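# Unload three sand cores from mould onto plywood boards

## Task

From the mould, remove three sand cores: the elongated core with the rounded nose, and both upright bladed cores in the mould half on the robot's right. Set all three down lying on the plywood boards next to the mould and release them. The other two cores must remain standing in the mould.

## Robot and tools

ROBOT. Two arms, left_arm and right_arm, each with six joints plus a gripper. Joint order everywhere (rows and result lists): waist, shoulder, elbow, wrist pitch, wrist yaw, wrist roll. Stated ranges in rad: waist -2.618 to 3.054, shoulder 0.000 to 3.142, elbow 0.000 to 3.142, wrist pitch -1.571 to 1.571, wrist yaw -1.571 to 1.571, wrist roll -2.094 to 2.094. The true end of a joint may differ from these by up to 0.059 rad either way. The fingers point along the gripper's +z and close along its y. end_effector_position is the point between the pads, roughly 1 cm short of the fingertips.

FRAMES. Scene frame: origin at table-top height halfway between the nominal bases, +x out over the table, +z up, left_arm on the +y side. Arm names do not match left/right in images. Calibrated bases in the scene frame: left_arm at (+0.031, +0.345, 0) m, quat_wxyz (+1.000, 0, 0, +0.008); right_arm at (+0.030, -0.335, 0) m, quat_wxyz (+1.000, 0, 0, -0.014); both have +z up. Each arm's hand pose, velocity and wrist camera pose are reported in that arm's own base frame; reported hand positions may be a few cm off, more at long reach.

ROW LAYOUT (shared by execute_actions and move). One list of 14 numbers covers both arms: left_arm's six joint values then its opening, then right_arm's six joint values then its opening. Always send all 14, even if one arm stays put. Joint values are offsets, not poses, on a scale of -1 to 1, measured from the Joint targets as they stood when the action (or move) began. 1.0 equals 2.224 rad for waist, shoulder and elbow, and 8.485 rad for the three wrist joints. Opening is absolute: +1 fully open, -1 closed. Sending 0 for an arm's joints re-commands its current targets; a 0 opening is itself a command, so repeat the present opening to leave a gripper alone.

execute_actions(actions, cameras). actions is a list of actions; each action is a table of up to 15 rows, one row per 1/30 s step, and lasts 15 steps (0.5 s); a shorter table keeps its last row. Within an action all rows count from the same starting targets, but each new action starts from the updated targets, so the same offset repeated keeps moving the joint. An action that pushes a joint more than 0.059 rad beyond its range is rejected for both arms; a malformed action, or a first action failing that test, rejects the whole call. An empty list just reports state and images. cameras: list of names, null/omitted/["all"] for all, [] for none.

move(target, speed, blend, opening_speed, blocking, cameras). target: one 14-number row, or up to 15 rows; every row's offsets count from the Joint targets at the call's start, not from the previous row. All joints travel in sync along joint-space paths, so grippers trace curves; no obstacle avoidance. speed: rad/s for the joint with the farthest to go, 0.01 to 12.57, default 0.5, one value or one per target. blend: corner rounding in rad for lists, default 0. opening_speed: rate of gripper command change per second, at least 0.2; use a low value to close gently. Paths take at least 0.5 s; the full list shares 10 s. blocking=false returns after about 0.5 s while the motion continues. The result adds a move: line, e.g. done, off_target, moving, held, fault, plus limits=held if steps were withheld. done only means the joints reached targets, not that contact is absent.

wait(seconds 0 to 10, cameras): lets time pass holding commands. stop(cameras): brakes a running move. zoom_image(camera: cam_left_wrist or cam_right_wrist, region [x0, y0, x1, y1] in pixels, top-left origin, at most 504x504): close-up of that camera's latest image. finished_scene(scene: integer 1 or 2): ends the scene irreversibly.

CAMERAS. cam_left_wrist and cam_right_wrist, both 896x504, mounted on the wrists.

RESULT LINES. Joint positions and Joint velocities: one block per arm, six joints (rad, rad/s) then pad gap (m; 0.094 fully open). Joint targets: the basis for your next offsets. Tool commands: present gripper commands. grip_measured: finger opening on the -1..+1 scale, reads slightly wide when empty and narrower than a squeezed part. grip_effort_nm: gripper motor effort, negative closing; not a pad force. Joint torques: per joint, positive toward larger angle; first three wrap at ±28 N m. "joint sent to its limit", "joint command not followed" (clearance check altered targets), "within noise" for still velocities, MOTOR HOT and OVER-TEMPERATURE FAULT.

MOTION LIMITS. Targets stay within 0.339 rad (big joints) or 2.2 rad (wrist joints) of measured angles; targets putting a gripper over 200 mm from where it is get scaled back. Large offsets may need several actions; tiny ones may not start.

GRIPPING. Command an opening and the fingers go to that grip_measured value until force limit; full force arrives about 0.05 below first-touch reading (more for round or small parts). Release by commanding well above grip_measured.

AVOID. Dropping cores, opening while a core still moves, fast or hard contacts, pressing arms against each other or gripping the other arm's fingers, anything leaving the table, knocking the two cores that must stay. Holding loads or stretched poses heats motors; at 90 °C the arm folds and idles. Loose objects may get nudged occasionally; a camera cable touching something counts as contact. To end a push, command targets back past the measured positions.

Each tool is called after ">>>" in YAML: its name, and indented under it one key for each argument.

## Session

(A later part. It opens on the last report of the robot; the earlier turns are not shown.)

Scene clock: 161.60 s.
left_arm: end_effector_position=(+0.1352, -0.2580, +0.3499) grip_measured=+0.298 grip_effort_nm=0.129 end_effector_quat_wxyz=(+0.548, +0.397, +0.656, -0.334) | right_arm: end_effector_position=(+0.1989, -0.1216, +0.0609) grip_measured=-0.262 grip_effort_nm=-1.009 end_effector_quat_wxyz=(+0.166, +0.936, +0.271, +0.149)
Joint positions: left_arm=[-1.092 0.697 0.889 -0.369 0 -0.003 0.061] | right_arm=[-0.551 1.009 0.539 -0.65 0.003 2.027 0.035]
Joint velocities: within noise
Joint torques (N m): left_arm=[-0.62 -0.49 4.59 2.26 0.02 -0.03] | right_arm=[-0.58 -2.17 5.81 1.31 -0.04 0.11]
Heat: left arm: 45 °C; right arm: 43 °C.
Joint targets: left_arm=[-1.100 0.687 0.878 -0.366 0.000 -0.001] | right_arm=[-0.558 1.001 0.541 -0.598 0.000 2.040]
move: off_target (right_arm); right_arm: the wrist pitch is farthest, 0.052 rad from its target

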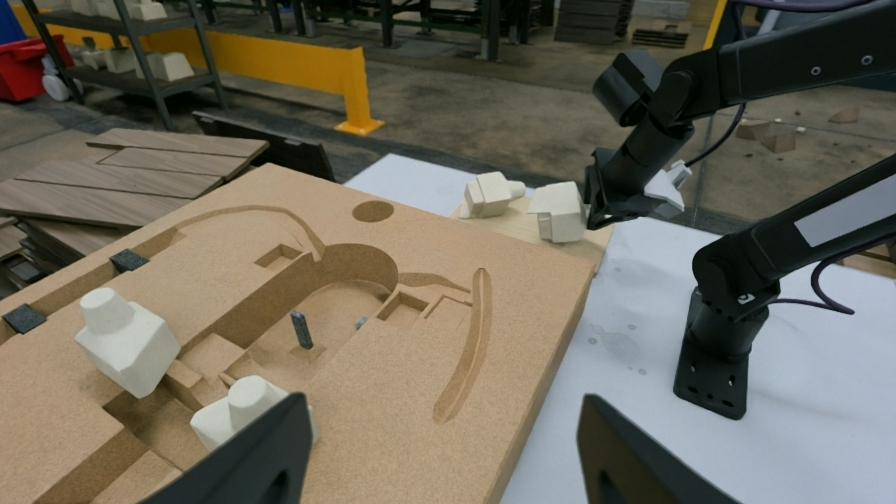

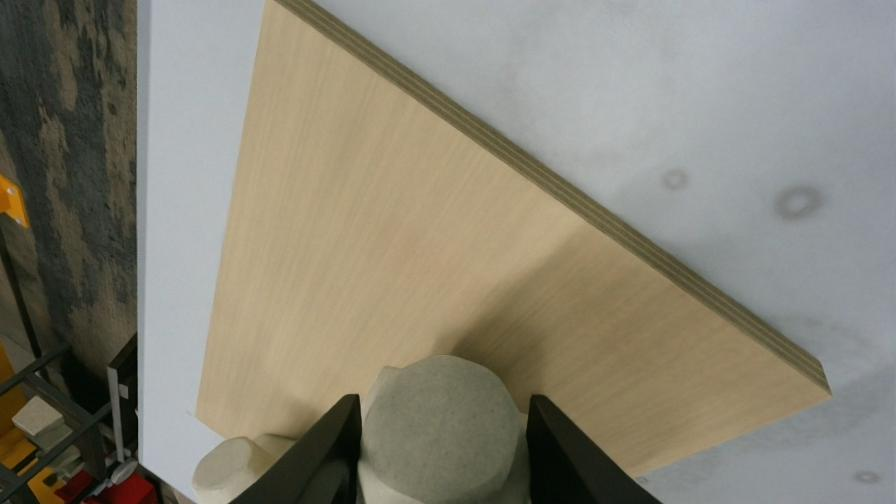

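>>> move:
  target: [0,0,0,0,0,0,0.3,0,0.0055,-0.016,0.0056,0,0,-0.4]
  speed: 0.1
  cameras: []

>>> move:
  target: [0,0,0,0,0,0,0.3,0,0.0033,-0.009,0.0033,0,0,-0.4]
  speed: 0.08
  cameras: ["cam_left_wrist"]

>>> zoom_image:
  camera: "cam_left_wrist"
  region: [450, 130, 650, 280]

Scene clock: 166.67 s.
left_arm: end_effector_position=(+0.1352, -0.2580, +0.3499) grip_measured=+0.298 grip_effort_nm=0.125 end_effector_quat_wxyz=(+0.548, +0.397, +0.656, -0.334) | right_arm: end_effector_position=(+0.1988, -0.1216, +0.0517) grip_measured=-0.262 grip_effort_nm=-1.004 end_effector_quat_wxyz=(+0.167, +0.936, +0.271, +0.150)
Joint positions: left_arm=[-1.092 0.697 0.889 -0.369 0 -0.003 0.061] | right_arm=[-0.551 1.018 0.504 -0.602 0.003 2.027 0.035]
Joint velocities: within noise
Joint torques (N m): left_arm=[-0.49 -0.46 4.7 2.23 0.02 -0.04] | right_arm=[-0.58 -1.87 5.75 1.29 -0.03 0.11]
Heat: left arm: 45 °C; right arm: 42 °C.
Joint targets: left_arm=[-1.100 0.687 0.878 -0.366 0.000 -0.001] | right_arm=[-0.558 1.013 0.505 -0.550 0.000 2.040]
move: off_target (right_arm); right_arm: the wrist pitch is farthest, 0.052 rad from its target
No camera images: "cameras" was empty.

Scene clock: 167.57 s.
left_arm: end_effector_position=(+0.1352, -0.2580, +0.3499) grip_measured=+0.298 grip_effort_nm=0.120 end_effector_quat_wxyz=(+0.548, +0.397, +0.656, -0.334) | right_arm: end_effector_position=(+0.1993, -0.1219, +0.0470) grip_measured=-0.262 grip_effort_nm=-0.999 end_effector_quat_wxyz=(+0.169, +0.936, +0.270, +0.152)
Joint positions: left_arm=[-1.092 0.697 0.889 -0.369 0 -0.003 0.061] | right_arm=[-0.551 1.024 0.485 -0.574 0.003 2.028 0.035]
Joint velocities: within noise
Joint torques (N m): left_arm=[-0.57 -0.46 4.59 2.23 0.02 -0.04] | right_arm=[-0.62 -1.81 5.61 1.3 -0.04 0.11]
Heat: left arm: 45 °C; right arm: 42 °C.
Joint targets: left_arm=[-1.100 0.687 0.878 -0.366 0.000 -0.001] | right_arm=[-0.558 1.021 0.485 -0.522 0.000 2.040]
move: off_target (right_arm); right_arm: the wrist pitch is farthest, 0.052 rad from its target
Images, in order (width x height): cam_left_wrist 896x504.

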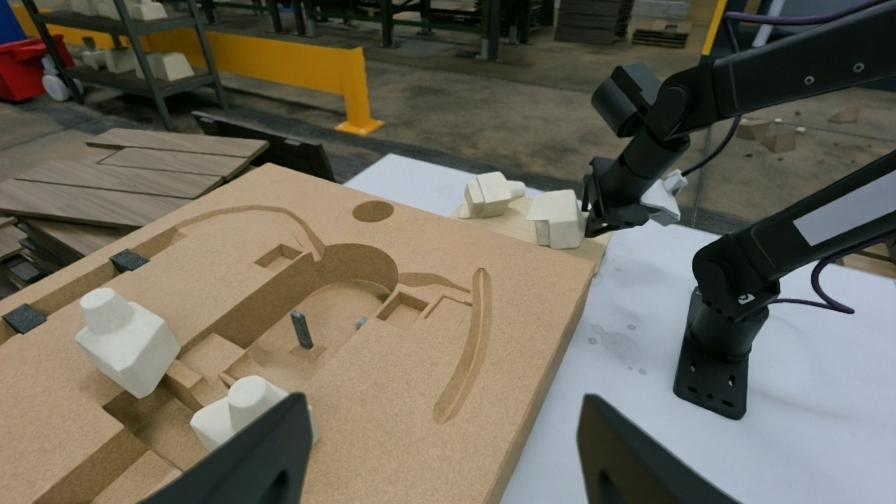

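Scaled by 2.520.

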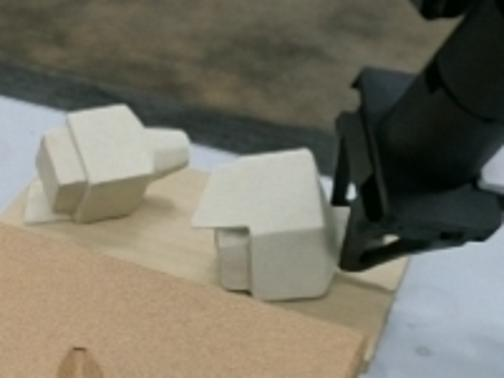

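>>> move:
  target:
    - [0,0,0,0,0,0,0.3,0,0.0022,-0.007,0.0024,0,0,-0.4]
    - [0,0,0,0,0,0,0.3,0,0.0038,-0.0105,0.003,0,0,-0.4]
  speed: 0.08
  cameras: ["cam_left_wrist"]

>>> zoom_image:
  camera: "cam_left_wrist"
  region: [450, 130, 650, 280]

Scene clock: 170.77 s.
left_arm: end_effector_position=(+0.1352, -0.2580, +0.3499) grip_measured=+0.298 grip_effort_nm=0.105 end_effector_quat_wxyz=(+0.548, +0.397, +0.656, -0.334) | right_arm: end_effector_position=(+0.2002, -0.1222, +0.0425) grip_measured=-0.262 grip_effort_nm=-1.004 end_effector_quat_wxyz=(+0.171, +0.935, +0.269, +0.155)
Joint positions: left_arm=[-1.092 0.697 0.889 -0.369 0 -0.003 0.061] | right_arm=[-0.551 1.03 0.466 -0.542 0.002 2.029 0.035]
Joint velocities: within noise
Joint torques (N m): left_arm=[-0.5 -0.46 4.57 2.23 0.03 -0.02] | right_arm=[-0.58 -1.62 5.26 1.23 -0.02 0.09]
Heat: left arm: 44 °C; right arm: 42 °C.
Joint targets: left_arm=[-1.100 0.687 0.878 -0.366 0.000 -0.001] | right_arm=[-0.558 1.030 0.462 -0.496 0.000 2.040]
move: off_target (right_arm); right_arm: the wrist pitch is farthest, 0.045 rad from its target
Images, in order (width x height): cam_left_wrist 896x504.

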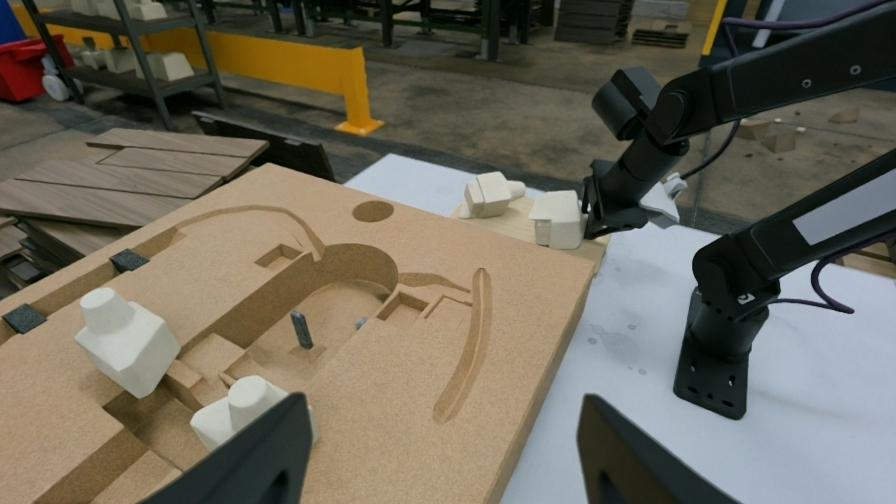

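Scaled by 2.520.

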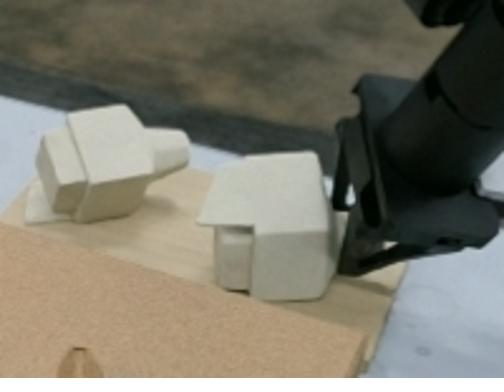

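>>> move:
  target:
    - [0,0,0,0,0,0,0.3,0,0.002,-0.003,0.001,0,0,-0.4]
    - [0,0,0,0,0,0,0.3,0,0.002,-0.003,0.001,0,0,0.15]
    - [0,0,0,0,0,0,0.3,0,-0.02,0.1974,-0.05,0,0,0.15]
    - [0,0,0,0,0,0,0.3,0.1,-0.02,0.25,-0.03,0,-0.2428,0.15]
  speed: [0.1,0.1,0.5,0.9]
  opening_speed: 0.35

>>> zoom_image:
  camera: "cam_left_wrist"
  region: [420, 130, 670, 300]

Scene clock: 180.23 s.
left_arm: end_effector_position=(+0.1352, -0.2580, +0.3499) grip_measured=+0.298 grip_effort_nm=0.125 end_effector_quat_wxyz=(+0.548, +0.397, +0.656, -0.334) | right_arm: end_effector_position=(+0.2808, -0.0989, +0.2219) grip_measured=+0.147 grip_effort_nm=0.164 end_effector_quat_wxyz=(+0.377, +0.151, +0.911, -0.067)
Joint positions: left_arm=[-1.092 0.697 0.889 -0.369 0 -0.003 0.061] | right_arm=[-0.343 0.995 0.984 -0.773 -0.001 -0.013 0.054]
Joint velocities: within noise
Joint torques (N m): left_arm=[-0.55 -0.43 4.56 2.24 0 -0.02] | right_arm=[0.59 -2.5 8.68 1.43 0.01 -0.11]
Heat: left arm: 44 °C; right arm: 42 °C.
Joint targets: left_arm=[-1.100 0.687 0.878 -0.366 0.000 -0.001] | right_arm=[-0.336 0.985 1.018 -0.751 0.000 -0.020]
move: done; target 2's new numbers were sent with right_arm's wrist pitch 0.042 rad from that target

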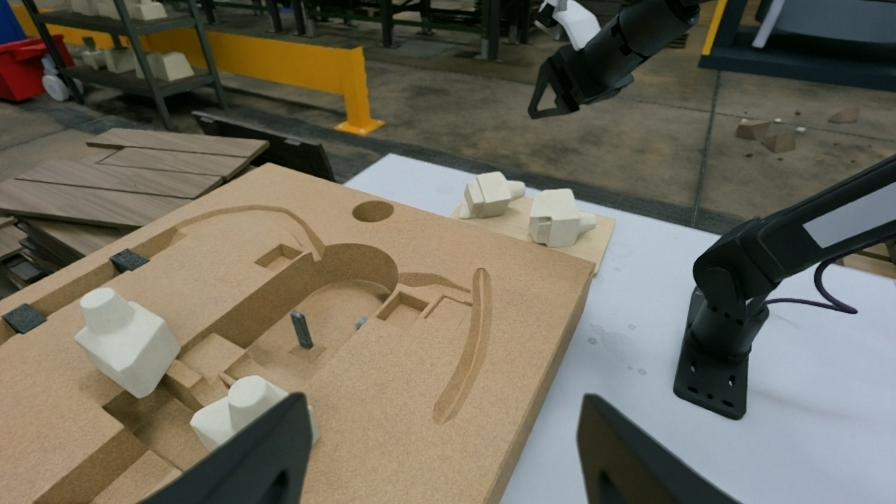

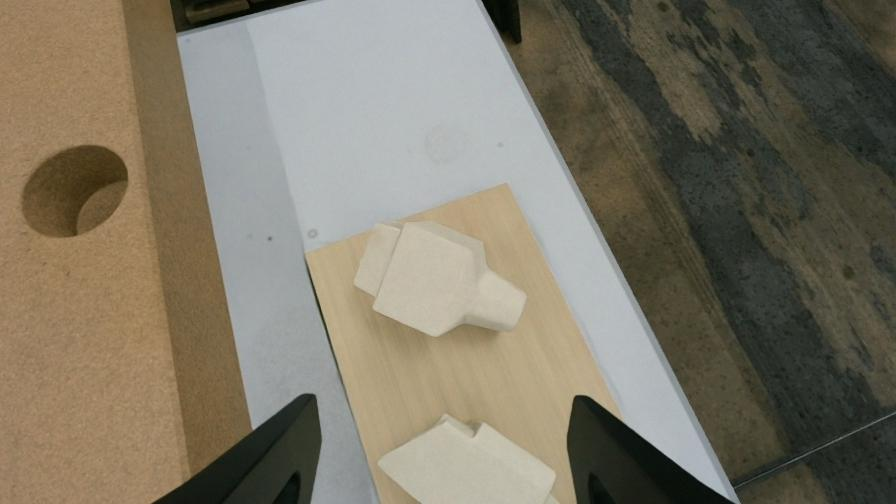

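Scaled by 2.016.

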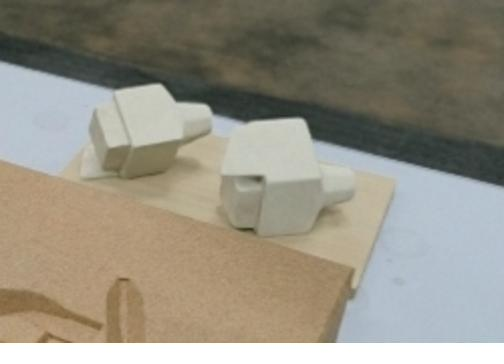

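>>> finished_scene:
  scene: 2

The scene is finished: the task was done.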